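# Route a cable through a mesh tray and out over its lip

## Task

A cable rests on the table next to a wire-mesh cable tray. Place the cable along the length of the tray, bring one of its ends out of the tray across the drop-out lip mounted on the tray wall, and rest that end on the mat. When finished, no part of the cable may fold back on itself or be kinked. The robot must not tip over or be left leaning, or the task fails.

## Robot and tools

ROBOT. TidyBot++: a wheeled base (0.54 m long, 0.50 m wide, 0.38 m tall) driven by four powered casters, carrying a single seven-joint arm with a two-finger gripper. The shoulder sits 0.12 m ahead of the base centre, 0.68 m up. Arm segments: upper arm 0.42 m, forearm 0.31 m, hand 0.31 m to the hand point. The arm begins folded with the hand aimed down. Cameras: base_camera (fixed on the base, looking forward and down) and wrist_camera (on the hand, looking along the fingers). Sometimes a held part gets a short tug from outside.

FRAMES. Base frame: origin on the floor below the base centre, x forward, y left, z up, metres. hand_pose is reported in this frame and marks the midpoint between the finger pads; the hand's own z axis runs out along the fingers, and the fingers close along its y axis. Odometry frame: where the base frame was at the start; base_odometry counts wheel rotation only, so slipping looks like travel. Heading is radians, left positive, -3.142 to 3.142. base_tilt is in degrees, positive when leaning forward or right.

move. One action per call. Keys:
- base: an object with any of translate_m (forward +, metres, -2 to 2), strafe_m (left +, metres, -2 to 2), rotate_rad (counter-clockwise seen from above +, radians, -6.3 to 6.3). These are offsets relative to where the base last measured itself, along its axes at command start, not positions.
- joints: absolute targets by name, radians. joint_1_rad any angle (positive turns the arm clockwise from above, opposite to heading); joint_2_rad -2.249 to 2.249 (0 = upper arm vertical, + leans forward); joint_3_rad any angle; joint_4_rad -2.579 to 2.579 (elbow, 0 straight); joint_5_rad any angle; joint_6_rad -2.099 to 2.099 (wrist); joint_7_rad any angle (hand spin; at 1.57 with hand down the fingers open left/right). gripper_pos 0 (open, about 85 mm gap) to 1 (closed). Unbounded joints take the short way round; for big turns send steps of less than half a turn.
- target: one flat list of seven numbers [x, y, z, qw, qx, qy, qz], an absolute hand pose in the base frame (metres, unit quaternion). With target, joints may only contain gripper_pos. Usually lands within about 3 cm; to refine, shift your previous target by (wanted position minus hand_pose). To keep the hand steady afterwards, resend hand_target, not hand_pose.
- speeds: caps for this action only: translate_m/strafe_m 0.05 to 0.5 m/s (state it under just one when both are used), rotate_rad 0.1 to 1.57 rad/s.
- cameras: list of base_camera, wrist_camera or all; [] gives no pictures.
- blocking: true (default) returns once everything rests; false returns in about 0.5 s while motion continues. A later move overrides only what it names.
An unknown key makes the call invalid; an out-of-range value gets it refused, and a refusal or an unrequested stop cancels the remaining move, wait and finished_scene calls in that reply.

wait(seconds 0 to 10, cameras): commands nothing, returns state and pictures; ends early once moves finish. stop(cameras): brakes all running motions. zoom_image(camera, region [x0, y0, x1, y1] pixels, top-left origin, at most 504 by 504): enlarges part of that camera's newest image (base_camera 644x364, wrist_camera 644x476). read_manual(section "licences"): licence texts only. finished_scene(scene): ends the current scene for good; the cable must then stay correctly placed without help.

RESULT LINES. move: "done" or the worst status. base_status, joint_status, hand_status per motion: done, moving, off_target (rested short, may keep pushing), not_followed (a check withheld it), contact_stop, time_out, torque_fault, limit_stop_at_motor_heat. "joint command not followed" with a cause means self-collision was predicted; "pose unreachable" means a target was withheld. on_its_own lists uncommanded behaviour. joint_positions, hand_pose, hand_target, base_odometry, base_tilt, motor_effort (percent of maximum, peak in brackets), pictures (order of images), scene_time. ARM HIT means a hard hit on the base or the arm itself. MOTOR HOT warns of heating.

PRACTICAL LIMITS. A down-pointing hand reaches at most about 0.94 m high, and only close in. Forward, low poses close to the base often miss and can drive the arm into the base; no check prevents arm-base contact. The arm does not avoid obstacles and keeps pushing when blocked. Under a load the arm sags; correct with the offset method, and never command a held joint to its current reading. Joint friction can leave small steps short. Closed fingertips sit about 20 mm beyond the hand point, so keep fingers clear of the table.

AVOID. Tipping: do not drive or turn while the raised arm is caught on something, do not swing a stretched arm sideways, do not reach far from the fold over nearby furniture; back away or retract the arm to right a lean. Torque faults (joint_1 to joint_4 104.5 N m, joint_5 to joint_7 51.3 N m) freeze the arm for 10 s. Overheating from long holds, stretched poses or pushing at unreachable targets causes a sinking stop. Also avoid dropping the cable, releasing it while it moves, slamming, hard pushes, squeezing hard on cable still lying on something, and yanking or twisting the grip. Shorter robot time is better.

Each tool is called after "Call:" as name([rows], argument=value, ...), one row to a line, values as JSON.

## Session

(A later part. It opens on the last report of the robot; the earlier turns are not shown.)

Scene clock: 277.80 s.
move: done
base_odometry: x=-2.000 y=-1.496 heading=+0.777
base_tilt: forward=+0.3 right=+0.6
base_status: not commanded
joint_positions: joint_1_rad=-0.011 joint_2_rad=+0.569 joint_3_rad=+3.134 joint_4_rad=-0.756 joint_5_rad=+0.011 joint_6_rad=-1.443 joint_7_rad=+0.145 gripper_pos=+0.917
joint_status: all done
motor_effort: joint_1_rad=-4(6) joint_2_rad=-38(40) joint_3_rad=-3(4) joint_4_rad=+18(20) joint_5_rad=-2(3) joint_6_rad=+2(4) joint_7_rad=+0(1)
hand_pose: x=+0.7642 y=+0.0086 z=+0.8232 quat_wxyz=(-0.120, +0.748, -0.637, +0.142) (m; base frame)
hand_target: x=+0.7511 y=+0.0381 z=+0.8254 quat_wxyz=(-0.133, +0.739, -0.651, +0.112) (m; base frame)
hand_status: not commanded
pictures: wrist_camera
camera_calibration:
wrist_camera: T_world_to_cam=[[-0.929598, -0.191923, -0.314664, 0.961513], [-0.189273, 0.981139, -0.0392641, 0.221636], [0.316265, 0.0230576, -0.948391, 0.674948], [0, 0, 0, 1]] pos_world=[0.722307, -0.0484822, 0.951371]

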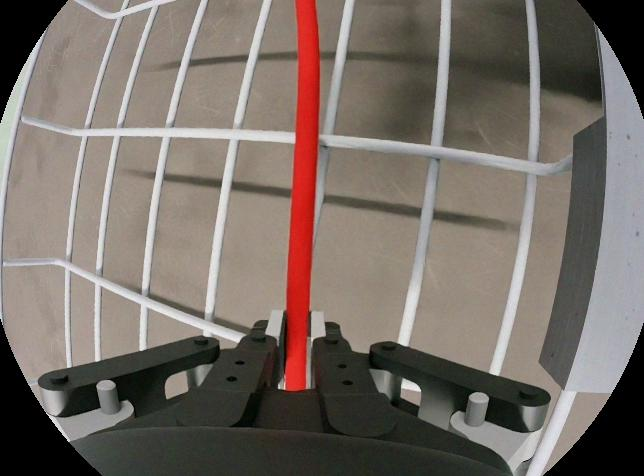

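Call:
move(joints={"joint_2_rad": 0.43, "joint_4_rad": -0.735, "joint_6_rad": -1.34, "gripper_pos": 0.98}, cameras=["wrist_camera"])

Scene clock: 282.77 s.
move: off_target
base_odometry: x=-2.000 y=-1.496 heading=+0.777
base_tilt: forward=+0.4 right=+0.6
base_status: not commanded
joint_positions: joint_1_rad=-0.019 joint_2_rad=+0.445 joint_3_rad=+3.134 joint_4_rad=-0.747 joint_5_rad=+0.009 joint_6_rad=-1.384 joint_7_rad=+0.145 gripper_pos=+0.938
joint_status: gripper_pos off_target (ended at +0.938, target +0.980); the others done
motor_effort: joint_1_rad=-1(5) joint_2_rad=-36(44) joint_3_rad=+0(3) joint_4_rad=+19(21) joint_5_rad=+1(2) joint_6_rad=+4(5) joint_7_rad=+0(0)
hand_pose: x=+0.7589 y=+0.0139 z=+0.9146 quat_wxyz=(-0.183, +0.734, -0.620, +0.210) (m; base frame)
hand_target: x=+0.7670 y=+0.0388 z=+0.9383 quat_wxyz=(-0.230, +0.713, -0.628, +0.213) (m; base frame)
hand_status: not commanded
pictures: wrist_camera
camera_calibration:
wrist_camera: T_world_to_cam=[[-0.851386, -0.197385, -0.485984, 1.08378], [-0.186839, 0.979847, -0.07065, 0.245873], [0.490135, 0.0306503, -0.871107, 0.560459], [0, 0, 0, 1]] pos_world=[0.693958, -0.0441733, 1.03229]

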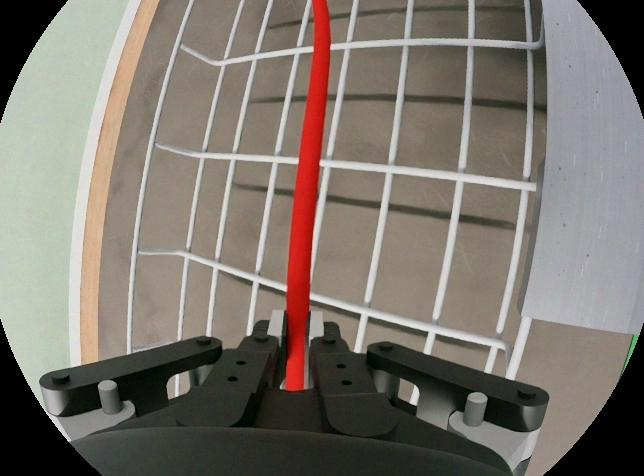

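Call:
move(base={"strafe_m": -0.04}, joints={"joint_2_rad": 0.31, "joint_4_rad": -0.6, "joint_6_rad": -1.67, "joint_7_rad": 0.42, "gripper_pos": 0.98}, cameras=["wrist_camera"])

Scene clock: 286.60 s.
move: off_target
base_odometry: x=-1.972 y=-1.524 heading=+0.778
base_tilt: forward=+0.3 right=+0.6
base_status: done
joint_positions: joint_1_rad=-0.026 joint_2_rad=+0.317 joint_3_rad=+3.134 joint_4_rad=-0.614 joint_5_rad=+0.008 joint_6_rad=-1.623 joint_7_rad=+0.356 gripper_pos=+0.938
joint_status: gripper_pos off_target (ended at +0.938, target +0.980); the others done
motor_effort: joint_1_rad=-1(5) joint_2_rad=-29(40) joint_3_rad=+0(3) joint_4_rad=+17(21) joint_5_rad=+1(2) joint_6_rad=+5(5) joint_7_rad=+0(1)
hand_pose: x=+0.6746 y=+0.0166 z=+1.0100 quat_wxyz=(-0.167, +0.794, -0.535, +0.236) (m; base frame)
hand_target: x=+0.6601 y=+0.0344 z=+1.0122 quat_wxyz=(-0.169, +0.820, -0.500, +0.220) (m; base frame)
hand_status: not commanded
pictures: wrist_camera
camera_calibration:
wrist_camera: T_world_to_cam=[[-0.784386, -0.402713, -0.471764, 1.00282], [-0.358679, 0.915003, -0.184713, 0.466441], [0.506052, 0.0243252, -0.86216, 0.665166], [0, 0, 0, 1]] pos_world=[0.617289, -0.0391286, 1.13273]

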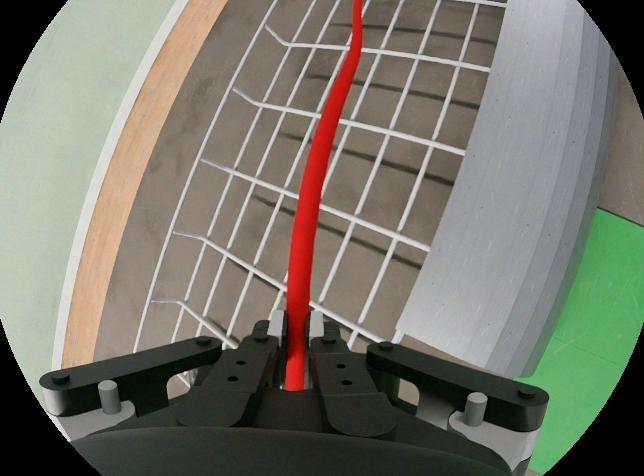

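Call:
move(base={"strafe_m": -0.04}, joints={"joint_2_rad": -0.03, "joint_4_rad": -1.175, "joint_6_rad": -2.035, "joint_7_rad": 1.165, "gripper_pos": 0.98}, cameras=["wrist_camera"])

Scene clock: 290.70 s.
move: off_target
base_odometry: x=-1.944 y=-1.552 heading=+0.778
base_tilt: forward=+0.3 right=+0.6
base_status: done
joint_positions: joint_1_rad=-0.029 joint_2_rad=-0.005 joint_3_rad=+3.134 joint_4_rad=-1.163 joint_5_rad=+0.007 joint_6_rad=-1.981 joint_7_rad=+1.097 gripper_pos=+0.938
joint_status: gripper_pos off_target (ended at +0.938, target +0.980); the others done
motor_effort: joint_1_rad=-1(6) joint_2_rad=-16(31) joint_3_rad=+0(2) joint_4_rad=+16(18) joint_5_rad=+0(2) joint_6_rad=-1(5) joint_7_rad=+0(1)
hand_pose: x=+0.4055 y=+0.0098 z=+0.9175 quat_wxyz=(+0.003, +0.976, -0.218, +0.002) (m; base frame)
hand_target: x=+0.3798 y=+0.0220 z=+0.9213 quat_wxyz=(-0.009, +0.985, -0.172, -0.022) (m; base frame)
hand_status: not commanded
pictures: wrist_camera
camera_calibration:
wrist_camera: T_world_to_cam=[[-0.396084, -0.916805, 0.0508525, 0.1134], [-0.917081, 0.397739, 0.0276914, 0.395733], [-0.0456137, -0.0356677, -0.998322, 1.07095], [0, 0, 0, 1]] pos_world=[0.456685, -0.0152349, 1.05243]

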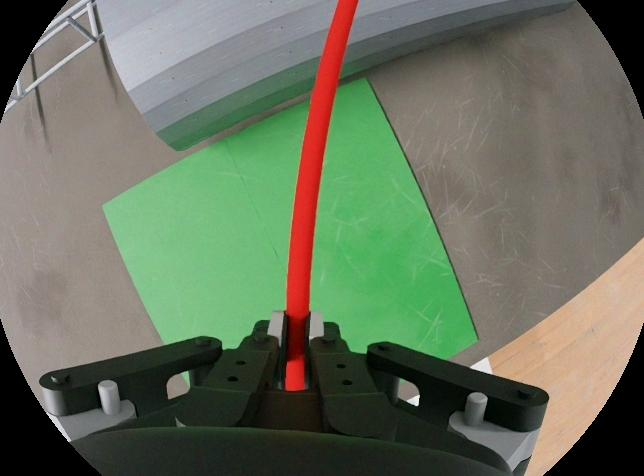

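Call:
move(joints={"joint_2_rad": -0.092, "joint_4_rad": -1.763, "joint_6_rad": -1.418, "gripper_pos": 0.98}, cameras=["wrist_camera"])

Scene clock: 295.30 s.
move: off_target
base_odometry: x=-1.944 y=-1.552 heading=+0.778
base_tilt: forward=+0.3 right=+0.6
base_status: not commanded
joint_positions: joint_1_rad=-0.029 joint_2_rad=-0.064 joint_3_rad=+3.134 joint_4_rad=-1.751 joint_5_rad=+0.007 joint_6_rad=-1.470 joint_7_rad=+1.100 gripper_pos=+0.938
joint_status: gripper_pos off_target (ended at +0.938, target +0.980); the others done
motor_effort: joint_1_rad=-1(2) joint_2_rad=-14(16) joint_3_rad=+0(1) joint_4_rad=+17(18) joint_5_rad=+0(1) joint_6_rad=-1(2) joint_7_rad=-1(1)
hand_pose: x=+0.3992 y=+0.0094 z=+0.7539 quat_wxyz=(+0.006, +0.976, -0.215, -0.007) (m; base frame)
hand_target: x=+0.4086 y=+0.0242 z=+0.7586 quat_wxyz=(-0.020, +0.983, -0.180, +0.022) (m; base frame)
hand_status: not commanded
pictures: wrist_camera
camera_calibration:
wrist_camera: T_world_to_cam=[[-0.389621, -0.919022, 0.0599522, 0.109455], [-0.918699, 0.392407, 0.0448087, 0.38241], [-0.0647058, -0.0376197, -0.997195, 0.914135], [0, 0, 0, 1]] pos_world=[0.453116, -0.0150792, 0.887874]

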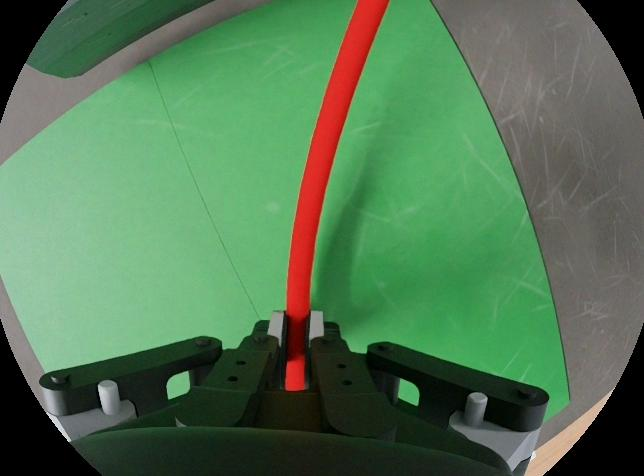

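Call:
move(joints={"joint_2_rad": -0.085, "joint_4_rad": -1.79, "joint_6_rad": -1.385, "gripper_pos": 0.98}, cameras=["wrist_camera"])

Scene clock: 297.60 s.
move: off_target
base_odometry: x=-1.944 y=-1.552 heading=+0.778
base_tilt: forward=+0.3 right=+0.6
base_status: not commanded
joint_positions: joint_1_rad=-0.029 joint_2_rad=-0.066 joint_3_rad=+3.134 joint_4_rad=-1.776 joint_5_rad=+0.007 joint_6_rad=-1.431 joint_7_rad=+1.100 gripper_pos=+0.938
joint_status: gripper_pos off_target (ended at +0.938, target +0.980); the others done
motor_effort: joint_1_rad=-1(2) joint_2_rad=-13(15) joint_3_rad=+0(0) joint_4_rad=+16(17) joint_5_rad=+1(1) joint_6_rad=+0(2) joint_7_rad=+0(0)
hand_pose: x=+0.4027 y=+0.0095 z=+0.7467 quat_wxyz=(+0.003, +0.977, -0.215, +0.001) (m; base frame)
hand_target: x=+0.4099 y=+0.0242 z=+0.7482 quat_wxyz=(-0.020, +0.983, -0.181, +0.022) (m; base frame)
hand_status: not commanded
pictures: wrist_camera
camera_calibration:
wrist_camera: T_world_to_cam=[[-0.390266, -0.919188, 0.0527805, 0.116979], [-0.919459, 0.392076, 0.0295187, 0.397601], [-0.0478272, -0.0370094, -0.99817, 0.90113], [0, 0, 0, 1]] pos_world=[0.454329, -0.0150132, 0.88157]

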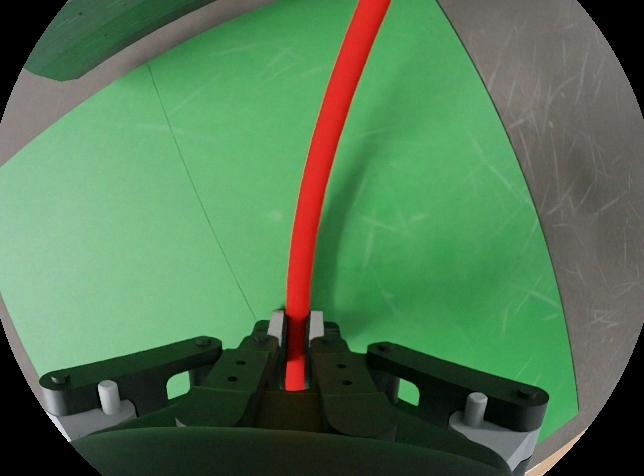

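Call:
zoom_image(camera="wrist_camera", region=[220, 150, 420, 400])

Scaled by 2.016.

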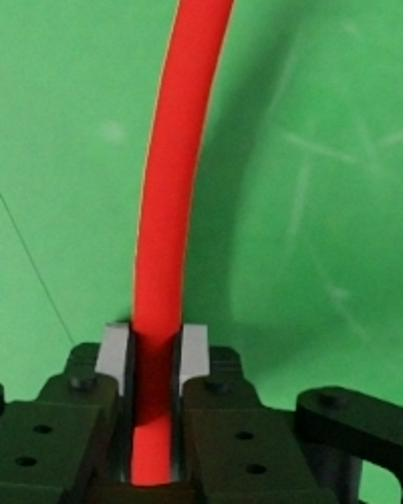

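Call:
move(joints={"joint_2_rad": -0.083, "joint_4_rad": -1.803, "joint_6_rad": -1.372, "gripper_pos": 0.98}, cameras=[])

Call:
move(joints={"gripper_pos": 0.75}, cameras=["wrist_camera"])

Scene clock: 299.23 s.
move: off_target
base_odometry: x=-1.944 y=-1.552 heading=+0.778
base_tilt: forward=+0.4 right=+0.6
base_status: not commanded
joint_positions: joint_1_rad=-0.029 joint_2_rad=-0.071 joint_3_rad=+3.134 joint_4_rad=-1.781 joint_5_rad=+0.007 joint_6_rad=-1.424 joint_7_rad=+1.100 gripper_pos=+0.938
joint_status: gripper_pos off_target (ended at +0.938, target +0.980); the others done
motor_effort: joint_1_rad=-1(2) joint_2_rad=-12(13) joint_3_rad=+0(0) joint_4_rad=+15(16) joint_5_rad=+0(1) joint_6_rad=+0(1) joint_7_rad=+0(0)
hand_pose: x=+0.4026 y=+0.0095 z=+0.7466 quat_wxyz=(+0.003, +0.977, -0.215, +0.005) (m; base frame)
hand_target: x=+0.4095 y=+0.0241 z=+0.7436 quat_wxyz=(-0.019, +0.983, -0.181, +0.021) (m; base frame)
hand_status: not commanded
pictures: none
No camera images: "cameras" was empty.

Scene clock: 299.87 s.
move: done
base_odometry: x=-1.944 y=-1.552 heading=+0.778
base_tilt: forward=+0.3 right=+0.7
base_status: not commanded
joint_positions: joint_1_rad=-0.029 joint_2_rad=-0.071 joint_3_rad=+3.134 joint_4_rad=-1.783 joint_5_rad=+0.007 joint_6_rad=-1.423 joint_7_rad=+1.100 gripper_pos=+0.750
joint_status: all done
motor_effort: joint_1_rad=-2(2) joint_2_rad=-12(13) joint_3_rad=-1(1) joint_4_rad=+15(16) joint_5_rad=-1(1) joint_6_rad=-1(1) joint_7_rad=+0(1)
hand_pose: x=+0.4022 y=+0.0095 z=+0.7460 quat_wxyz=(+0.003, +0.977, -0.215, +0.004) (m; base frame)
hand_target: x=+0.4095 y=+0.0241 z=+0.7436 quat_wxyz=(-0.019, +0.983, -0.181, +0.021) (m; base frame)
hand_status: not commanded
pictures: wrist_camera
camera_calibration:
wrist_camera: T_world_to_cam=[[-0.390464, -0.919242, 0.0503181, 0.118734], [-0.919662, 0.391966, 0.024179, 0.401245], [-0.0419493, -0.0368347, -0.998441, 0.898166], [0, 0, 0, 1]] pos_world=[0.453049, -0.0150455, 0.88109]

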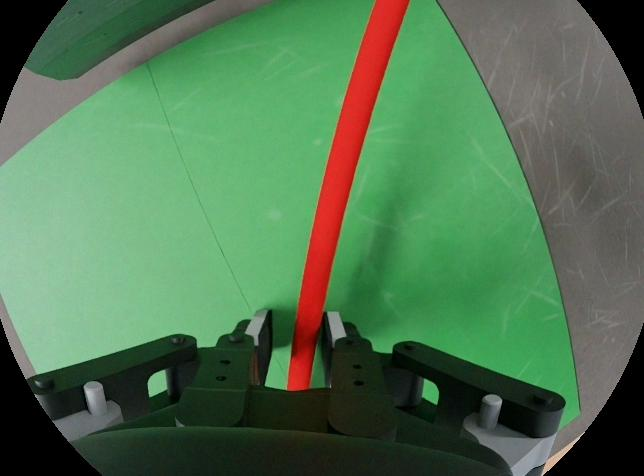

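Call:
move(joints={"gripper_pos": 0.5}, cameras=["wrist_camera"])

Scene clock: 301.30 s.
move: done
base_odometry: x=-1.944 y=-1.552 heading=+0.778
base_tilt: forward=+0.4 right=+0.6
base_status: not commanded
joint_positions: joint_1_rad=-0.029 joint_2_rad=-0.071 joint_3_rad=+3.134 joint_4_rad=-1.790 joint_5_rad=+0.007 joint_6_rad=-1.421 joint_7_rad=+1.100 gripper_pos=+0.500
joint_status: all done
motor_effort: joint_1_rad=-1(2) joint_2_rad=-13(14) joint_3_rad=+0(1) joint_4_rad=+17(17) joint_5_rad=+0(1) joint_6_rad=-1(1) joint_7_rad=+0(0)
hand_pose: x=+0.4003 y=+0.0095 z=+0.7439 quat_wxyz=(+0.003, +0.977, -0.215, +0.002) (m; base frame)
hand_target: x=+0.4095 y=+0.0241 z=+0.7436 quat_wxyz=(-0.019, +0.983, -0.181, +0.021) (m; base frame)
hand_status: not commanded
pictures: wrist_camera
camera_calibration:
wrist_camera: T_world_to_cam=[[-0.390137, -0.91926, 0.0524823, 0.116295], [-0.919554, 0.391907, 0.0288087, 0.396092], [-0.0470508, -0.037021, -0.998206, 0.897848], [0, 0, 0, 1]] pos_world=[0.451843, -0.0150864, 0.878723]

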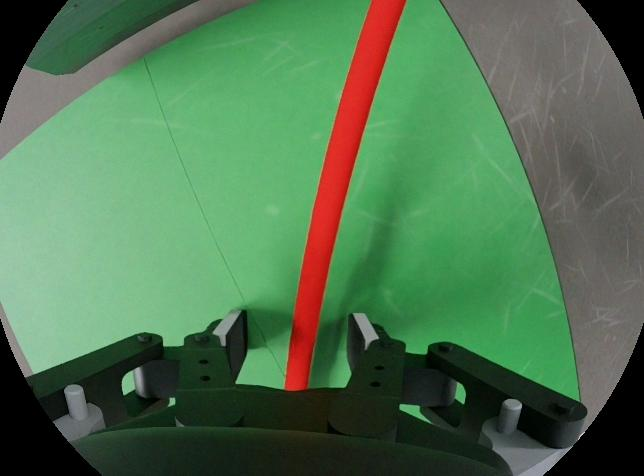

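Call:
move(joints={"joint_2_rad": -0.03, "joint_4_rad": -1.16, "joint_6_rad": -2.02}, cameras=["wrist_camera"])

Call:
move(joints={"joint_2_rad": -0.2, "joint_4_rad": -0.6, "joint_6_rad": -1.95, "joint_7_rad": 1.57}, cameras=["wrist_camera"])

Scene clock: 304.60 s.
move: done
base_odometry: x=-1.944 y=-1.552 heading=+0.778
base_tilt: forward=+0.3 right=+0.6
base_status: not commanded
joint_positions: joint_1_rad=-0.029 joint_2_rad=-0.051 joint_3_rad=+3.134 joint_4_rad=-1.180 joint_5_rad=+0.007 joint_6_rad=-1.968 joint_7_rad=+1.100 gripper_pos=+0.500
joint_status: all done
motor_effort: joint_1_rad=-1(2) joint_2_rad=-14(15) joint_3_rad=+0(1) joint_4_rad=+16(18) joint_5_rad=+0(1) joint_6_rad=+0(1) joint_7_rad=+0(0)
hand_pose: x=+0.3952 y=+0.0095 z=+0.9255 quat_wxyz=(-0.002, +0.976, -0.217, +0.022) (m; base frame)
hand_target: x=+0.3871 y=+0.0224 z=+0.9253 quat_wxyz=(-0.012, +0.985, -0.172, -0.007) (m; base frame)
hand_status: not commanded
pictures: wrist_camera
camera_calibration:
wrist_camera: T_world_to_cam=[[-0.395189, -0.917987, 0.0335488, 0.124296], [-0.91859, 0.39509, -0.00981113, 0.421492], [-0.00424833, -0.0346949, -0.999389, 1.06313], [0, 0, 0, 1]] pos_world=[0.440815, -0.0155397, 1.06245]

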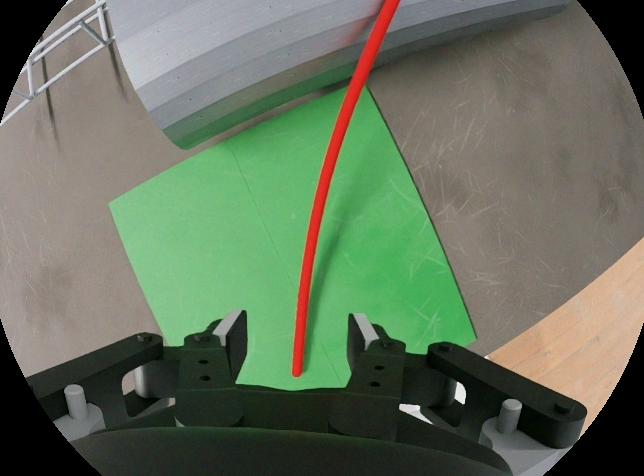

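Scene clock: 306.63 s.
move: done
base_odometry: x=-1.944 y=-1.552 heading=+0.778
base_tilt: forward=+0.3 right=+0.7
base_status: not commanded
joint_positions: joint_1_rad=-0.029 joint_2_rad=-0.188 joint_3_rad=+3.134 joint_4_rad=-0.615 joint_5_rad=+0.007 joint_6_rad=-1.969 joint_7_rad=+1.503 gripper_pos=+0.500
joint_status: all done
motor_effort: joint_1_rad=-1(2) joint_2_rad=-3(16) joint_3_rad=+0(0) joint_4_rad=+11(17) joint_5_rad=+0(1) joint_6_rad=+5(6) joint_7_rad=+0(1)
hand_pose: x=+0.3813 y=+0.0095 z=+1.1528 quat_wxyz=(-0.016, +0.931, -0.017, +0.364) (m; base frame)
hand_target: x=+0.3782 y=+0.0232 z=+1.1650 quat_wxyz=(-0.019, +0.922, +0.032, +0.385) (m; base frame)
hand_status: not commanded
pictures: wrist_camera
camera_calibration:
wrist_camera: T_world_to_cam=[[-0.0274941, -0.999514, 0.0146811, -0.006464], [-0.75653, 0.0112061, -0.653863, 1.09527], [0.653381, -0.0290841, -0.75647, 0.759311], [0, 0, 0, 1]] pos_world=[0.332307, 0.00334925, 1.29065]

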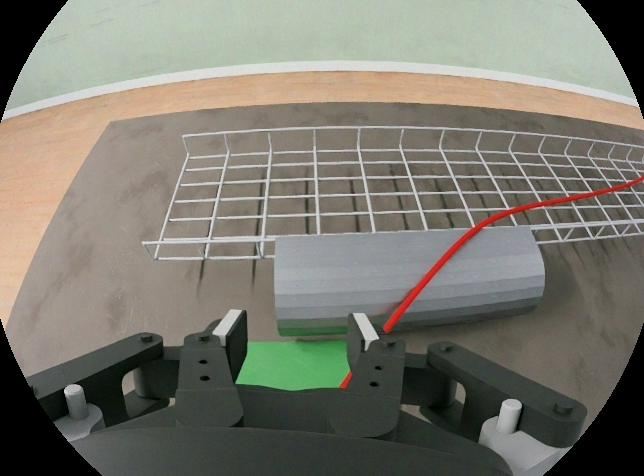

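Call:
move(joints={"joint_1_rad": 0.75, "joint_6_rad": -1.85}, cameras=["wrist_camera"])

Scene clock: 310.30 s.
move: done
base_odometry: x=-1.944 y=-1.552 heading=+0.778
base_tilt: forward=+0.4 right=+0.6
base_status: not commanded
joint_positions: joint_1_rad=+0.726 joint_2_rad=-0.188 joint_3_rad=+3.134 joint_4_rad=-0.615 joint_5_rad=+0.007 joint_6_rad=-1.901 joint_7_rad=+1.505 gripper_pos=+0.500
joint_status: all done
motor_effort: joint_1_rad=-1(3) joint_2_rad=-4(5) joint_3_rad=+0(1) joint_4_rad=+11(12) joint_5_rad=+0(1) joint_6_rad=+6(6) joint_7_rad=+0(0)
hand_pose: x=+0.3279 y=-0.1825 z=+1.1675 quat_wxyz=(+0.130, +0.848, -0.353, +0.374) (m; base frame)
hand_target: x=+0.3343 y=-0.1805 z=+1.1882 quat_wxyz=(+0.146, +0.845, -0.316, +0.406) (m; base frame)
hand_status: not commanded
pictures: wrist_camera
camera_calibration:
wrist_camera: T_world_to_cam=[[-0.704016, -0.710082, 0.01208, 0.0776026], [-0.51076, 0.494432, -0.703322, 1.13201], [0.493443, -0.501319, -0.710769, 0.712683], [0, 0, 0, 1]] pos_world=[0.28115, -0.147315, 1.30178]

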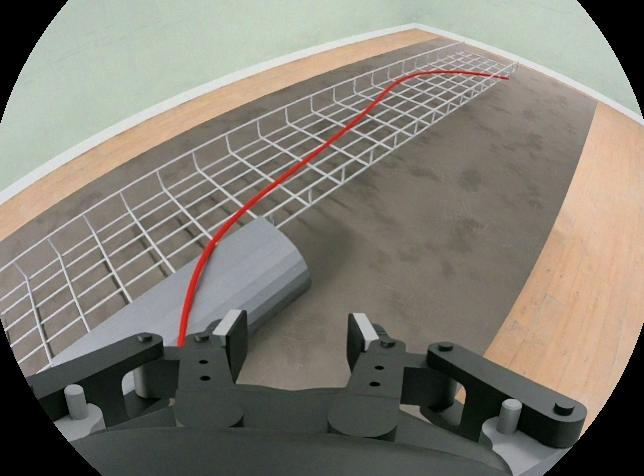

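Call:
zoom_image(camera="wrist_camera", region=[330, 20, 560, 190])

Scaled by 2.191.

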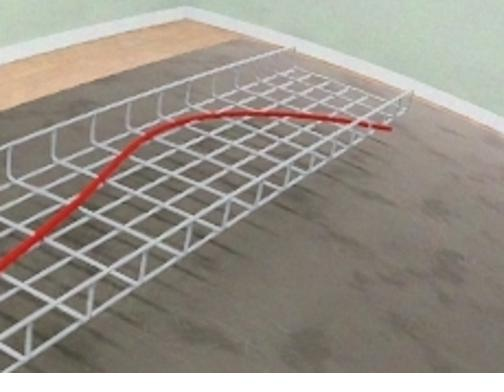

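Call:
move(base={"strafe_m": -1.5, "rotate_rad": 0.02}, joints={"joint_1_rad": -0.02, "joint_2_rad": -0.1, "joint_4_rad": -0.7, "joint_6_rad": -1.98}, cameras=["wrist_camera"])

Scene clock: 324.17 s.
move: done
base_odometry: x=-0.891 y=-2.620 heading=+0.800
base_tilt: forward=+0.3 right=+0.6
base_status: done
joint_positions: joint_1_rad=+0.002 joint_2_rad=-0.118 joint_3_rad=+3.134 joint_4_rad=-0.687 joint_5_rad=+0.006 joint_6_rad=-1.931 joint_7_rad=+1.505 gripper_pos=+0.500
joint_status: all done
motor_effort: joint_1_rad=-1(2) joint_2_rad=-8(10) joint_3_rad=+0(2) joint_4_rad=+13(14) joint_5_rad=+0(2) joint_6_rad=+4(6) joint_7_rad=+0(1)
hand_pose: x=+0.4251 y=+0.0015 z=+1.1147 quat_wxyz=(-0.008, +0.949, -0.030, +0.315) (m; base frame)
hand_target: x=+0.4195 y=+0.0199 z=+1.0965 quat_wxyz=(-0.015, +0.960, +0.024, +0.277) (m; base frame)
hand_status: not commanded
pictures: wrist_camera
camera_calibration:
wrist_camera: T_world_to_cam=[[-0.0543714, -0.998278, 0.0220333, -0.0094963], [-0.82082, 0.0321192, -0.570284, 1.03773], [0.568594, -0.0490925, -0.821152, 0.809873], [0, 0, 0, 1]] pos_world=[0.390782, -0.00305225, 1.25704]

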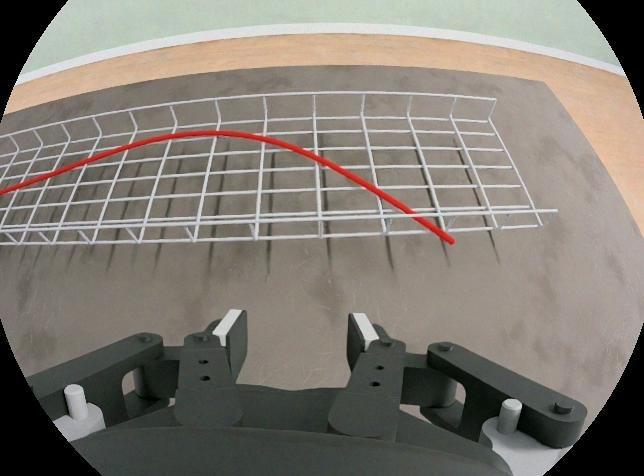

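Call:
move(base={"strafe_m": -0.11}, joints={"joint_1_rad": -0.03, "joint_2_rad": 0.43, "joint_4_rad": -0.665, "joint_6_rad": -1.39, "joint_7_rad": -0.885, "gripper_pos": 0.4}, cameras=["wrist_camera"])

Scene clock: 338.53 s.
move: done
base_odometry: x=-0.812 y=-2.697 heading=+0.800
base_tilt: forward=+0.3 right=+0.7
base_status: done
joint_positions: joint_1_rad=-0.005 joint_2_rad=+0.432 joint_3_rad=+3.134 joint_4_rad=-0.684 joint_5_rad=+0.006 joint_6_rad=-1.441 joint_7_rad=-0.817 gripper_pos=+0.400
joint_status: all done
motor_effort: joint_1_rad=-1(4) joint_2_rad=-34(38) joint_3_rad=+0(3) joint_4_rad=+19(19) joint_5_rad=+1(2) joint_6_rad=+3(6) joint_7_rad=+0(1)
hand_pose: x=+0.7494 y=+0.0064 z=+0.9423 quat_wxyz=(-0.268, +0.357, -0.888, +0.106) (m; base frame)
hand_target: x=+0.7628 y=+0.0353 z=+0.9620 quat_wxyz=(-0.311, +0.338, -0.884, +0.086) (m; base frame)
hand_status: not commanded
pictures: wrist_camera
camera_calibration:
wrist_camera: T_world_to_cam=[[-0.622302, 0.698629, -0.35307, 0.785047], [0.564269, 0.712981, 0.416244, -0.766499], [0.542532, 0.0598027, -0.837904, 0.518788], [0, 0, 0, 1]] pos_world=[0.639588, -0.0329827, 1.03092]

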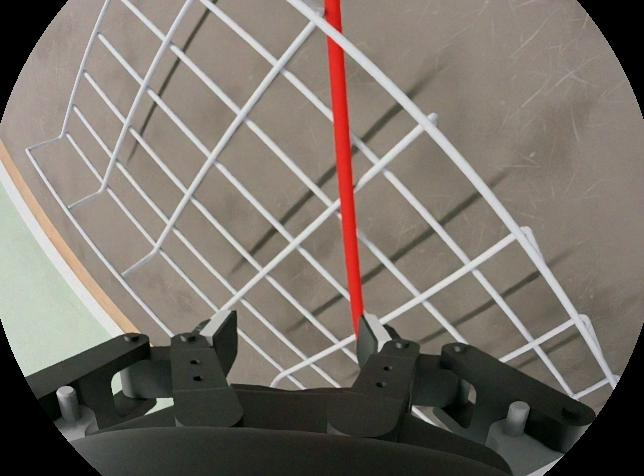

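Call:
move(joints={"joint_2_rad": 0.55, "joint_4_rad": -0.742, "joint_6_rad": -1.505}, cameras=["wrist_camera"])

Scene clock: 342.50 s.
move: done
base_odometry: x=-0.812 y=-2.697 heading=+0.800
base_tilt: forward=+0.4 right=+0.7
base_status: not commanded
joint_positions: joint_1_rad=-0.005 joint_2_rad=+0.562 joint_3_rad=+3.134 joint_4_rad=-0.741 joint_5_rad=+0.006 joint_6_rad=-1.469 joint_7_rad=-0.820 gripper_pos=+0.400
joint_status: all done
motor_effort: joint_1_rad=-1(2) joint_2_rad=-39(44) joint_3_rad=-1(1) joint_4_rad=+19(21) joint_5_rad=+0(1) joint_6_rad=+2(4) joint_7_rad=+0(0)
hand_pose: x=+0.7587 y=+0.0064 z=+0.8306 quat_wxyz=(-0.171, +0.365, -0.913, +0.067) (m; base frame)
hand_target: x=+0.7453 y=+0.0347 z=+0.8343 quat_wxyz=(-0.168, +0.351, -0.921, +0.037) (m; base frame)
hand_status: not commanded
pictures: wrist_camera
camera_calibration:
wrist_camera: T_world_to_cam=[[-0.681449, 0.700425, -0.212208, 0.679227], [0.642163, 0.71133, 0.285719, -0.675961], [0.351075, 0.0584305, -0.934522, 0.645591], [0, 0, 0, 1]] pos_world=[0.670285, -0.0326386, 0.940592]

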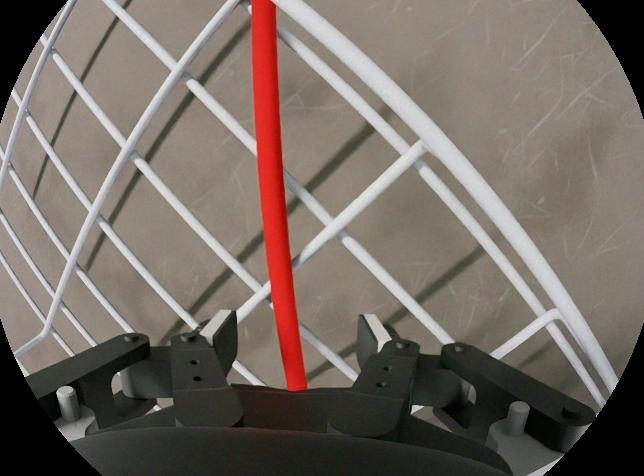

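Call:
move(joints={"gripper_pos": 0.95}, cameras=["wrist_camera"])

Scene clock: 344.00 s.
move: done
base_odometry: x=-0.812 y=-2.697 heading=+0.800
base_tilt: forward=+0.4 right=+0.7
base_status: not commanded
joint_positions: joint_1_rad=-0.006 joint_2_rad=+0.562 joint_3_rad=+3.134 joint_4_rad=-0.741 joint_5_rad=+0.006 joint_6_rad=-1.469 joint_7_rad=-0.820 gripper_pos=+0.936
joint_status: all done
motor_effort: joint_1_rad=-2(2) joint_2_rad=-38(39) joint_3_rad=-1(2) joint_4_rad=+18(19) joint_5_rad=+0(1) joint_6_rad=+2(3) joint_7_rad=+0(0)
hand_pose: x=+0.7587 y=+0.0066 z=+0.8306 quat_wxyz=(-0.171, +0.365, -0.913, +0.067) (m; base frame)
hand_target: x=+0.7453 y=+0.0347 z=+0.8343 quat_wxyz=(-0.168, +0.351, -0.921, +0.037) (m; base frame)
hand_status: not commanded
pictures: wrist_camera
camera_calibration:
wrist_camera: T_world_to_cam=[[-0.681615, 0.700268, -0.212193, 0.679209], [0.641995, 0.711476, 0.285735, -0.675979], [0.351061, 0.0585343, -0.934521, 0.645589], [0, 0, 0, 1]] pos_world=[0.670292, -0.032474, 0.940591]

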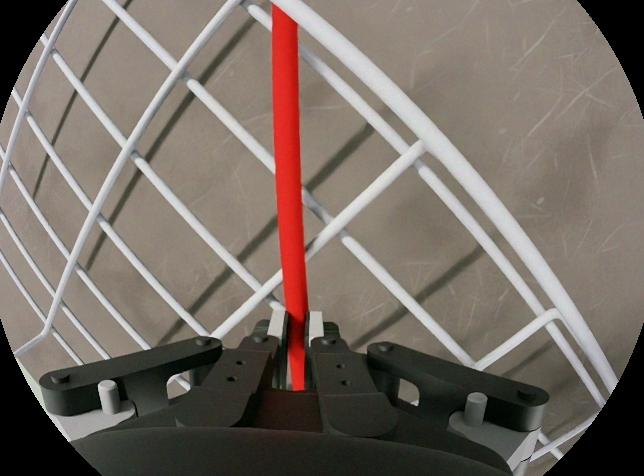

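Call:
move(joints={"joint_2_rad": 0.4, "joint_4_rad": -0.75, "joint_6_rad": -1.33, "joint_7_rad": -0.5, "gripper_pos": 0.98}, cameras=["wrist_camera"])

Scene clock: 348.40 s.
move: done
base_odometry: x=-0.812 y=-2.697 heading=+0.800
base_tilt: forward=+0.4 right=+0.7
base_status: not commanded
joint_positions: joint_1_rad=-0.006 joint_2_rad=+0.416 joint_3_rad=+3.134 joint_4_rad=-0.750 joint_5_rad=+0.006 joint_6_rad=-1.380 joint_7_rad=-0.567 gripper_pos=+0.959
joint_status: all done
motor_effort: joint_1_rad=-1(2) joint_2_rad=-35(43) joint_3_rad=-1(1) joint_4_rad=+19(21) joint_5_rad=+0(1) joint_6_rad=+5(5) joint_7_rad=+0(1)
hand_pose: x=+0.7523 y=+0.0072 z=+0.9330 quat_wxyz=(-0.257, +0.465, -0.835, +0.141) (m; base frame)
hand_target: x=+0.7599 y=+0.0353 z=+0.9524 quat_wxyz=(-0.291, +0.499, -0.803, +0.145) (m; base frame)
hand_status: not commanded
pictures: wrist_camera
camera_calibration:
wrist_camera: T_world_to_cam=[[-0.743509, 0.499133, -0.445041, 0.961391], [0.394027, 0.864698, 0.311514, -0.540156], [0.540313, 0.0562553, -0.839582, 0.512612], [0, 0, 0, 1]] pos_world=[0.650668, -0.0416274, 1.0265]

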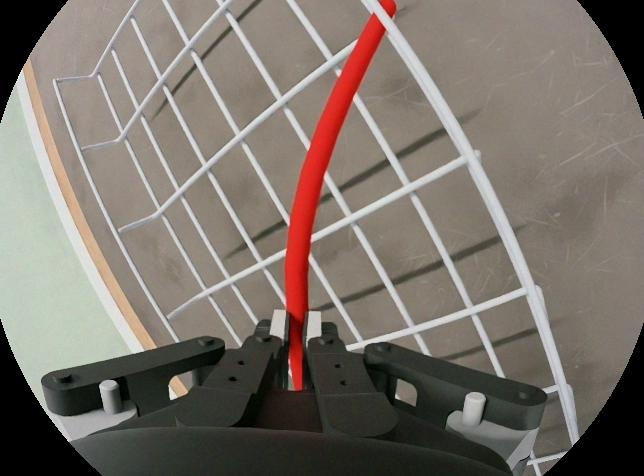

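Call:
zoom_image(camera="wrist_camera", region=[260, 0, 500, 180])

Scaled by 2.100.

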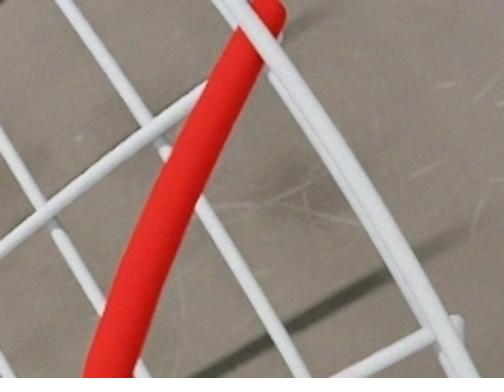

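Call:
move(joints={"joint_2_rad": 0.535, "joint_4_rad": -0.742, "joint_6_rad": -1.5, "joint_7_rad": -0.885, "gripper_pos": 0.98}, cameras=["wrist_camera"])

Scene clock: 353.83 s.
move: done
base_odometry: x=-0.812 y=-2.697 heading=+0.800
base_tilt: forward=+0.4 right=+0.6
base_status: not commanded
joint_positions: joint_1_rad=-0.006 joint_2_rad=+0.545 joint_3_rad=+3.134 joint_4_rad=-0.750 joint_5_rad=+0.006 joint_6_rad=-1.459 joint_7_rad=-0.820 gripper_pos=+0.959
joint_status: all done
motor_effort: joint_1_rad=-1(2) joint_2_rad=-39(43) joint_3_rad=-1(1) joint_4_rad=+19(20) joint_5_rad=+0(1) joint_6_rad=+2(5) joint_7_rad=+0(1)
hand_pose: x=+0.7573 y=+0.0072 z=+0.8390 quat_wxyz=(-0.179, +0.365, -0.911, +0.071) (m; base frame)
hand_target: x=+0.7444 y=+0.0347 z=+0.8443 quat_wxyz=(-0.178, +0.350, -0.919, +0.041) (m; base frame)
hand_status: not commanded
pictures: wrist_camera
camera_calibration:
wrist_camera: T_world_to_cam=[[-0.678118, 0.699738, -0.224772, 0.68756], [0.635974, 0.711963, 0.297734, -0.683368], [0.368366, 0.0589498, -0.92781, 0.635216], [0, 0, 0, 1]] pos_world=[0.666859, -0.0320246, 0.947367]

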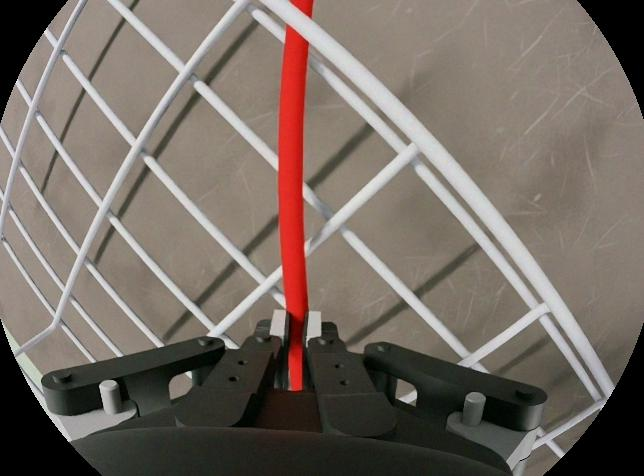

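Call:
move(joints={"joint_2_rad": 0.598, "joint_4_rad": -0.668, "joint_6_rad": -1.34, "joint_7_rad": -0.6, "gripper_pos": 0.98}, cameras=["wrist_camera"])

Scene clock: 358.20 s.
move: done
base_odometry: x=-0.812 y=-2.697 heading=+0.800
base_tilt: forward=+0.4 right=+0.7
base_status: not commanded
joint_positions: joint_1_rad=-0.006 joint_2_rad=+0.592 joint_3_rad=+3.134 joint_4_rad=-0.685 joint_5_rad=+0.006 joint_6_rad=-1.371 joint_7_rad=-0.647 gripper_pos=+0.959
joint_status: all done
motor_effort: joint_1_rad=-2(2) joint_2_rad=-41(42) joint_3_rad=-1(1) joint_4_rad=+19(20) joint_5_rad=+0(1) joint_6_rad=+4(4) joint_7_rad=+0(1)
hand_pose: x=+0.8022 y=+0.0075 z=+0.8478 quat_wxyz=(-0.219, +0.437, -0.866, +0.108) (m; base frame)
hand_target: x=+0.8135 y=+0.0368 z=+0.8565 quat_wxyz=(-0.245, +0.466, -0.844, +0.103) (m; base frame)
hand_status: not commanded
pictures: wrist_camera
camera_calibration:
wrist_camera: T_world_to_cam=[[-0.747283, 0.566975, -0.346565, 0.879427], [0.483593, 0.821708, 0.301552, -0.596634], [0.455747, 0.0577484, -0.888234, 0.523125], [0, 0, 0, 1]] pos_world=[0.707296, -0.0385641, 0.949351]

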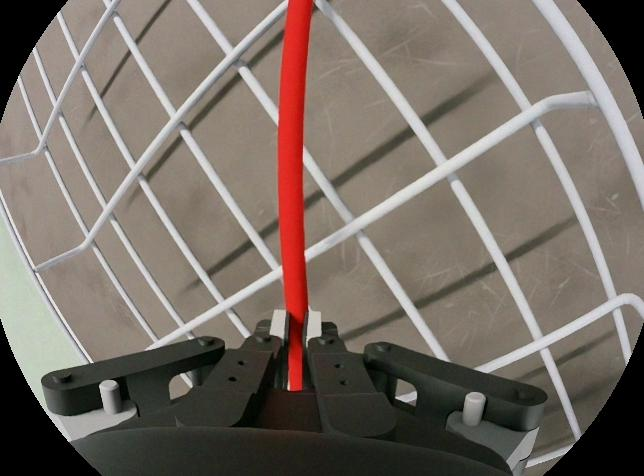

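Call:
move(joints={"joint_2_rad": 0.643, "joint_4_rad": -0.612, "joint_6_rad": -1.27, "joint_7_rad": -0.39, "gripper_pos": 0.98}, cameras=["wrist_camera"])

Scene clock: 360.63 s.
move: done
base_odometry: x=-0.812 y=-2.697 heading=+0.800
base_tilt: forward=+0.4 right=+0.6
base_status: not commanded
joint_positions: joint_1_rad=-0.006 joint_2_rad=+0.636 joint_3_rad=+3.134 joint_4_rad=-0.630 joint_5_rad=+0.006 joint_6_rad=-1.314 joint_7_rad=-0.449 gripper_pos=+0.959
joint_status: all done
motor_effort: joint_1_rad=-2(2) joint_2_rad=-42(44) joint_3_rad=-1(2) joint_4_rad=+19(20) joint_5_rad=+0(1) joint_6_rad=+4(5) joint_7_rad=+0(1)
hand_pose: x=+0.8346 y=+0.0078 z=+0.8515 quat_wxyz=(-0.235, +0.515, -0.811, +0.147) (m; base frame)
hand_target: x=+0.8490 y=+0.0377 z=+0.8625 quat_wxyz=(-0.265, +0.545, -0.781, +0.149) (m; base frame)
hand_status: not commanded
pictures: wrist_camera
camera_calibration:
wrist_camera: T_world_to_cam=[[-0.801909, 0.395169, -0.448088, 1.03819], [0.31584, 0.917035, 0.243498, -0.424947], [0.507135, 0.0537386, -0.860189, 0.444973], [0, 0, 0, 1]] pos_world=[0.741087, -0.0444802, 0.951435]

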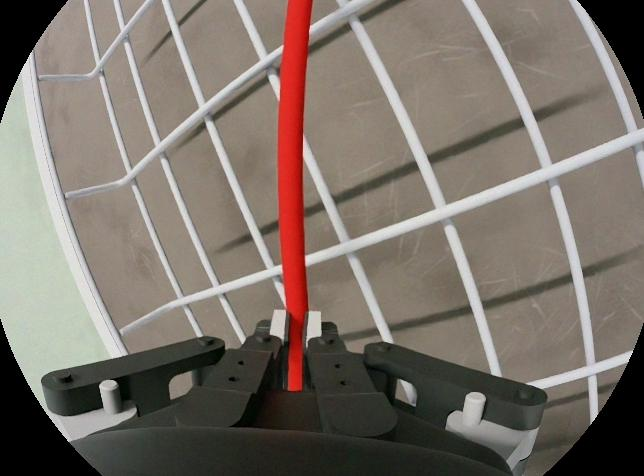

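Call:
move(base={"strafe_m": -0.03}, joints={"joint_2_rad": 0.562, "joint_4_rad": -0.772, "joint_6_rad": -1.255, "joint_7_rad": -0.055, "gripper_pos": 0.98}, cameras=["wrist_camera"])

Scene clock: 363.90 s.
move: done
base_odometry: x=-0.790 y=-2.718 heading=+0.801
base_tilt: forward=+0.3 right=+0.7
base_status: done
joint_positions: joint_1_rad=-0.020 joint_2_rad=+0.587 joint_3_rad=+3.134 joint_4_rad=-0.757 joint_5_rad=+0.006 joint_6_rad=-1.293 joint_7_rad=-0.124 gripper_pos=+0.959
joint_status: all done
motor_effort: joint_1_rad=-1(6) joint_2_rad=-40(43) joint_3_rad=+0(2) joint_4_rad=+18(20) joint_5_rad=+0(2) joint_6_rad=+3(4) joint_7_rad=+0(1)
hand_pose: x=+0.8084 y=+0.0170 z=+0.8303 quat_wxyz=(-0.188, +0.650, -0.718, +0.163) (m; base frame)
hand_target: x=+0.8111 y=+0.0368 z=+0.8469 quat_wxyz=(-0.214, +0.674, -0.686, +0.170) (m; base frame)
hand_status: not commanded
pictures: wrist_camera
camera_calibration:
wrist_camera: T_world_to_cam=[[-0.89549, 0.0680365, -0.439851, 1.07843], [0.0402033, 0.996572, 0.072301, -0.0563505], [0.443263, 0.0470613, -0.895155, 0.520217], [0, 0, 0, 1]] pos_world=[0.737393, -0.0416972, 0.944097]

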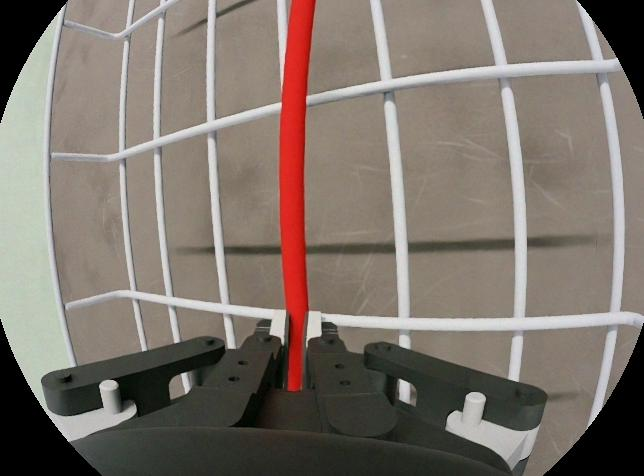

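Call:
move(base={"strafe_m": -0.03}, joints={"joint_2_rad": 0.545, "gripper_pos": 0.98}, cameras=["wrist_camera"])

Scene clock: 366.53 s.
move: done
base_odometry: x=-0.768 y=-2.739 heading=+0.801
base_tilt: forward=+0.4 right=+0.6
base_status: done
joint_positions: joint_1_rad=-0.022 joint_2_rad=+0.578 joint_3_rad=+3.133 joint_4_rad=-0.761 joint_5_rad=+0.006 joint_6_rad=-1.293 joint_7_rad=-0.121 gripper_pos=+0.959
joint_status: all done
motor_effort: joint_1_rad=-2(6) joint_2_rad=-40(42) joint_3_rad=-1(2) joint_4_rad=+19(19) joint_5_rad=+0(2) joint_6_rad=+4(4) joint_7_rad=+0(0)
hand_pose: x=+0.8063 y=+0.0190 z=+0.8344 quat_wxyz=(-0.190, +0.652, -0.715, +0.165) (m; base frame)
hand_target: x=+0.8082 y=+0.0367 z=+0.8587 quat_wxyz=(-0.220, +0.672, -0.685, +0.176) (m; base frame)
hand_status: not commanded
pictures: wrist_camera
camera_calibration:
wrist_camera: T_world_to_cam=[[-0.893776, 0.06232, -0.444163, 1.08051], [0.0339217, 0.996856, 0.0716082, -0.0529562], [0.447229, 0.0489349, -0.89308, 0.51984], [0, 0, 0, 1]] pos_world=[0.735041, -0.0399859, 0.947973]

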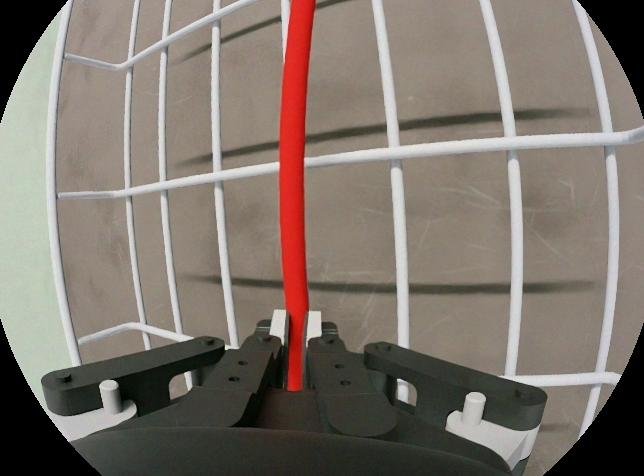

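Call:
move(joints={"joint_2_rad": 0.592, "gripper_pos": 0.98}, cameras=[])

Call:
move(joints={"gripper_pos": 0.5}, cameras=["wrist_camera"])

Scene clock: 369.20 s.
move: done
base_odometry: x=-0.768 y=-2.739 heading=+0.801
base_tilt: forward=+0.3 right=+0.6
base_status: not commanded
joint_positions: joint_1_rad=-0.022 joint_2_rad=+0.581 joint_3_rad=+3.133 joint_4_rad=-0.761 joint_5_rad=+0.006 joint_6_rad=-1.293 joint_7_rad=-0.121 gripper_pos=+0.959
joint_status: all done
motor_effort: joint_1_rad=-3(3) joint_2_rad=-36(40) joint_3_rad=-2(2) joint_4_rad=+17(19) joint_5_rad=+0(1) joint_6_rad=+3(4) joint_7_rad=+0(0)
hand_pose: x=+0.8067 y=+0.0191 z=+0.8326 quat_wxyz=(-0.189, +0.652, -0.715, +0.164) (m; base frame)
hand_target: x=+0.8158 y=+0.0369 z=+0.8261 quat_wxyz=(-0.203, +0.677, -0.689, +0.160) (m; base frame)
hand_status: not commanded
pictures: none
No camera images: "cameras" was empty.

Scene clock: 370.00 s.
move: done
base_odometry: x=-0.768 y=-2.739 heading=+0.801
base_tilt: forward=+0.4 right=+0.6
base_status: not commanded
joint_positions: joint_1_rad=-0.022 joint_2_rad=+0.588 joint_3_rad=+3.133 joint_4_rad=-0.766 joint_5_rad=+0.006 joint_6_rad=-1.293 joint_7_rad=-0.120 gripper_pos=+0.500
joint_status: all done
motor_effort: joint_1_rad=-1(3) joint_2_rad=-40(42) joint_3_rad=-1(2) joint_4_rad=+19(20) joint_5_rad=+0(1) joint_6_rad=+3(4) joint_7_rad=+0(0)
hand_pose: x=+0.8068 y=+0.0191 z=+0.8259 quat_wxyz=(-0.185, +0.653, -0.716, +0.160) (m; base frame)
hand_target: x=+0.8158 y=+0.0369 z=+0.8261 quat_wxyz=(-0.203, +0.677, -0.689, +0.160) (m; base frame)
hand_status: not commanded
pictures: wrist_camera
camera_calibration:
wrist_camera: T_world_to_cam=[[-0.899799, 0.0616984, -0.431919, 1.07201], [0.0344231, 0.996904, 0.0706925, -0.0520694], [0.434944, 0.0487411, -0.899137, 0.526909], [0, 0, 0, 1]] pos_world=[0.737214, -0.0399154, 0.940468]

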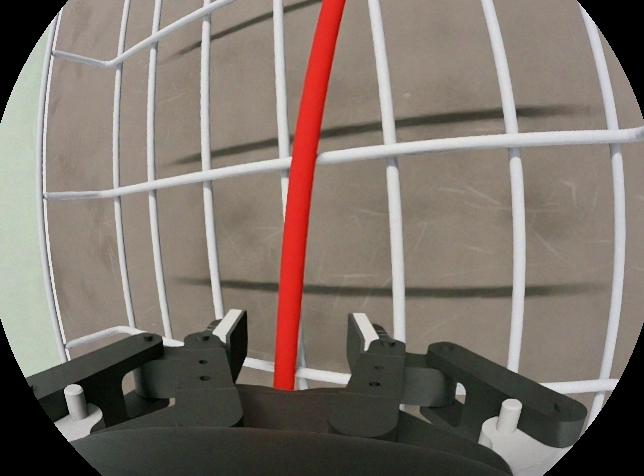

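Call:
move(joints={"joint_2_rad": 0.38, "joint_4_rad": -0.74, "joint_6_rad": -1.26}, cameras=[])

Call:
move(joints={"joint_2_rad": -0.1, "joint_4_rad": -0.7, "joint_6_rad": -1.98, "joint_7_rad": 1.57}, cameras=["wrist_camera"])

Scene clock: 372.27 s.
move: done
base_odometry: x=-0.768 y=-2.739 heading=+0.801
base_tilt: forward=+0.4 right=+0.6
base_status: not commanded
joint_positions: joint_1_rad=-0.022 joint_2_rad=+0.385 joint_3_rad=+3.133 joint_4_rad=-0.748 joint_5_rad=+0.006 joint_6_rad=-1.293 joint_7_rad=-0.120 gripper_pos=+0.500
joint_status: all done
motor_effort: joint_1_rad=-1(2) joint_2_rad=-34(44) joint_3_rad=-1(1) joint_4_rad=+19(21) joint_5_rad=+0(1) joint_6_rad=+5(5) joint_7_rad=+0(0)
hand_pose: x=+0.7655 y=+0.0182 z=+0.9702 quat_wxyz=(-0.265, +0.631, -0.692, +0.229) (m; base frame)
hand_target: x=+0.7717 y=+0.0356 z=+0.9844 quat_wxyz=(-0.286, +0.652, -0.661, +0.237) (m; base frame)
hand_status: not commanded
pictures: none
No camera images: "cameras" was empty.

Scene clock: 374.67 s.
move: done
base_odometry: x=-0.768 y=-2.739 heading=+0.801
base_tilt: forward=+0.3 right=+0.7
base_status: not commanded
joint_positions: joint_1_rad=-0.022 joint_2_rad=-0.094 joint_3_rad=+3.133 joint_4_rad=-0.714 joint_5_rad=+0.006 joint_6_rad=-1.929 joint_7_rad=+1.502 gripper_pos=+0.500
joint_status: all done
motor_effort: joint_1_rad=-1(2) joint_2_rad=-10(37) joint_3_rad=+0(1) joint_4_rad=+13(21) joint_5_rad=+1(1) joint_6_rad=+4(6) joint_7_rad=+0(1)
hand_pose: x=+0.4359 y=+0.0097 z=+1.0980 quat_wxyz=(-0.012, +0.956, -0.020, +0.291) (m; base frame)
hand_target: x=+0.4193 y=+0.0229 z=+1.0965 quat_wxyz=(-0.017, +0.960, +0.029, +0.277) (m; base frame)
hand_status: not commanded
pictures: wrist_camera
camera_calibration:
wrist_camera: T_world_to_cam=[[-0.0302417, -0.999292, 0.0223841, -0.0112125], [-0.848249, 0.0138117, -0.529418, 1.00407], [0.528734, -0.0349978, -0.848066, 0.837225], [0, 0, 0, 1]] pos_world=[0.408689, 0.00422859, 1.24184]

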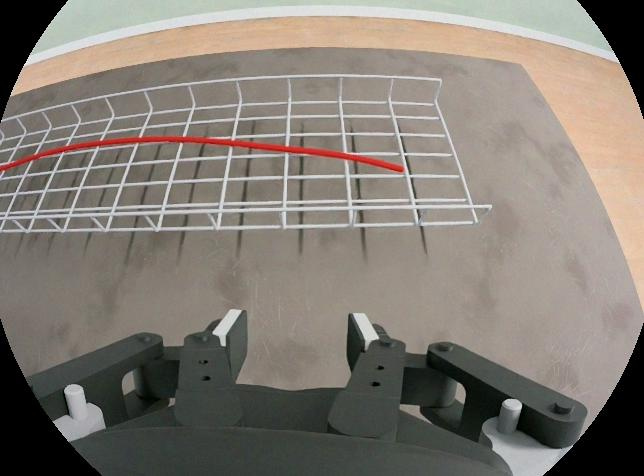

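Call:
move(joints={"joint_1_rad": -0.9}, cameras=["wrist_camera"])

Scene clock: 381.97 s.
move: done
base_odometry: x=-0.768 y=-2.739 heading=+0.801
base_tilt: forward=+0.3 right=+0.6
base_status: not commanded
joint_positions: joint_1_rad=-0.876 joint_2_rad=-0.094 joint_3_rad=+3.133 joint_4_rad=-0.714 joint_5_rad=+0.006 joint_6_rad=-1.932 joint_7_rad=+1.505 gripper_pos=+0.500
joint_status: all done
motor_effort: joint_1_rad=-1(2) joint_2_rad=-10(10) joint_3_rad=+0(1) joint_4_rad=+13(14) joint_5_rad=+0(1) joint_6_rad=+4(5) joint_7_rad=+0(1)
hand_pose: x=+0.3196 y=+0.2447 z=+1.0976 quat_wxyz=(-0.130, +0.879, +0.379, +0.259) (m; base frame)
hand_target: x=+0.2952 y=+0.2443 z=+1.0965 quat_wxyz=(-0.132, +0.859, +0.431, +0.244) (m; base frame)
hand_status: not commanded
pictures: wrist_camera
camera_calibration:
wrist_camera: T_world_to_cam=[[0.734981, -0.677651, 0.0243048, -0.105269], [-0.566375, -0.63321, -0.527508, 0.968129], [0.372856, 0.373943, -0.849203, 0.857581], [0, 0, 0, 1]] pos_world=[0.30594, 0.221007, 1.24151]

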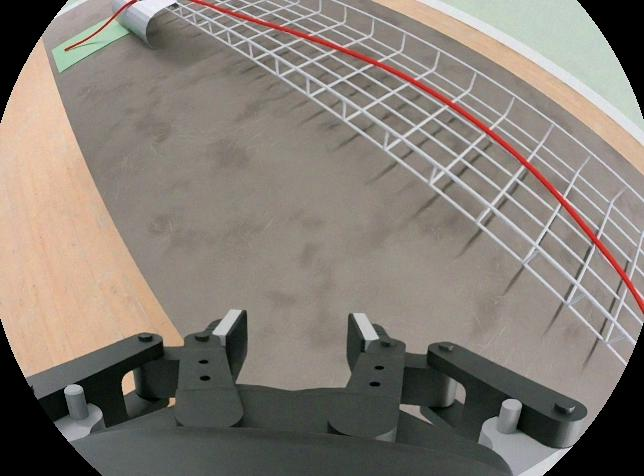

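Call:
zoom_image(camera="wrist_camera", region=[40, 0, 260, 120])

Call:
zoom_image(camera="wrist_camera", region=[160, 0, 644, 380])

Scaled by 2.291.

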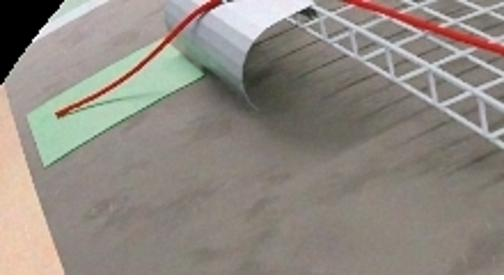

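Scaled by 1.041.

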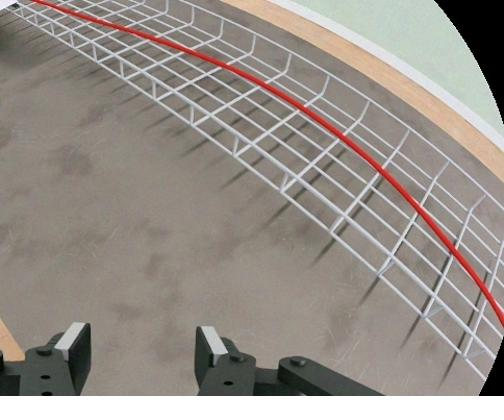

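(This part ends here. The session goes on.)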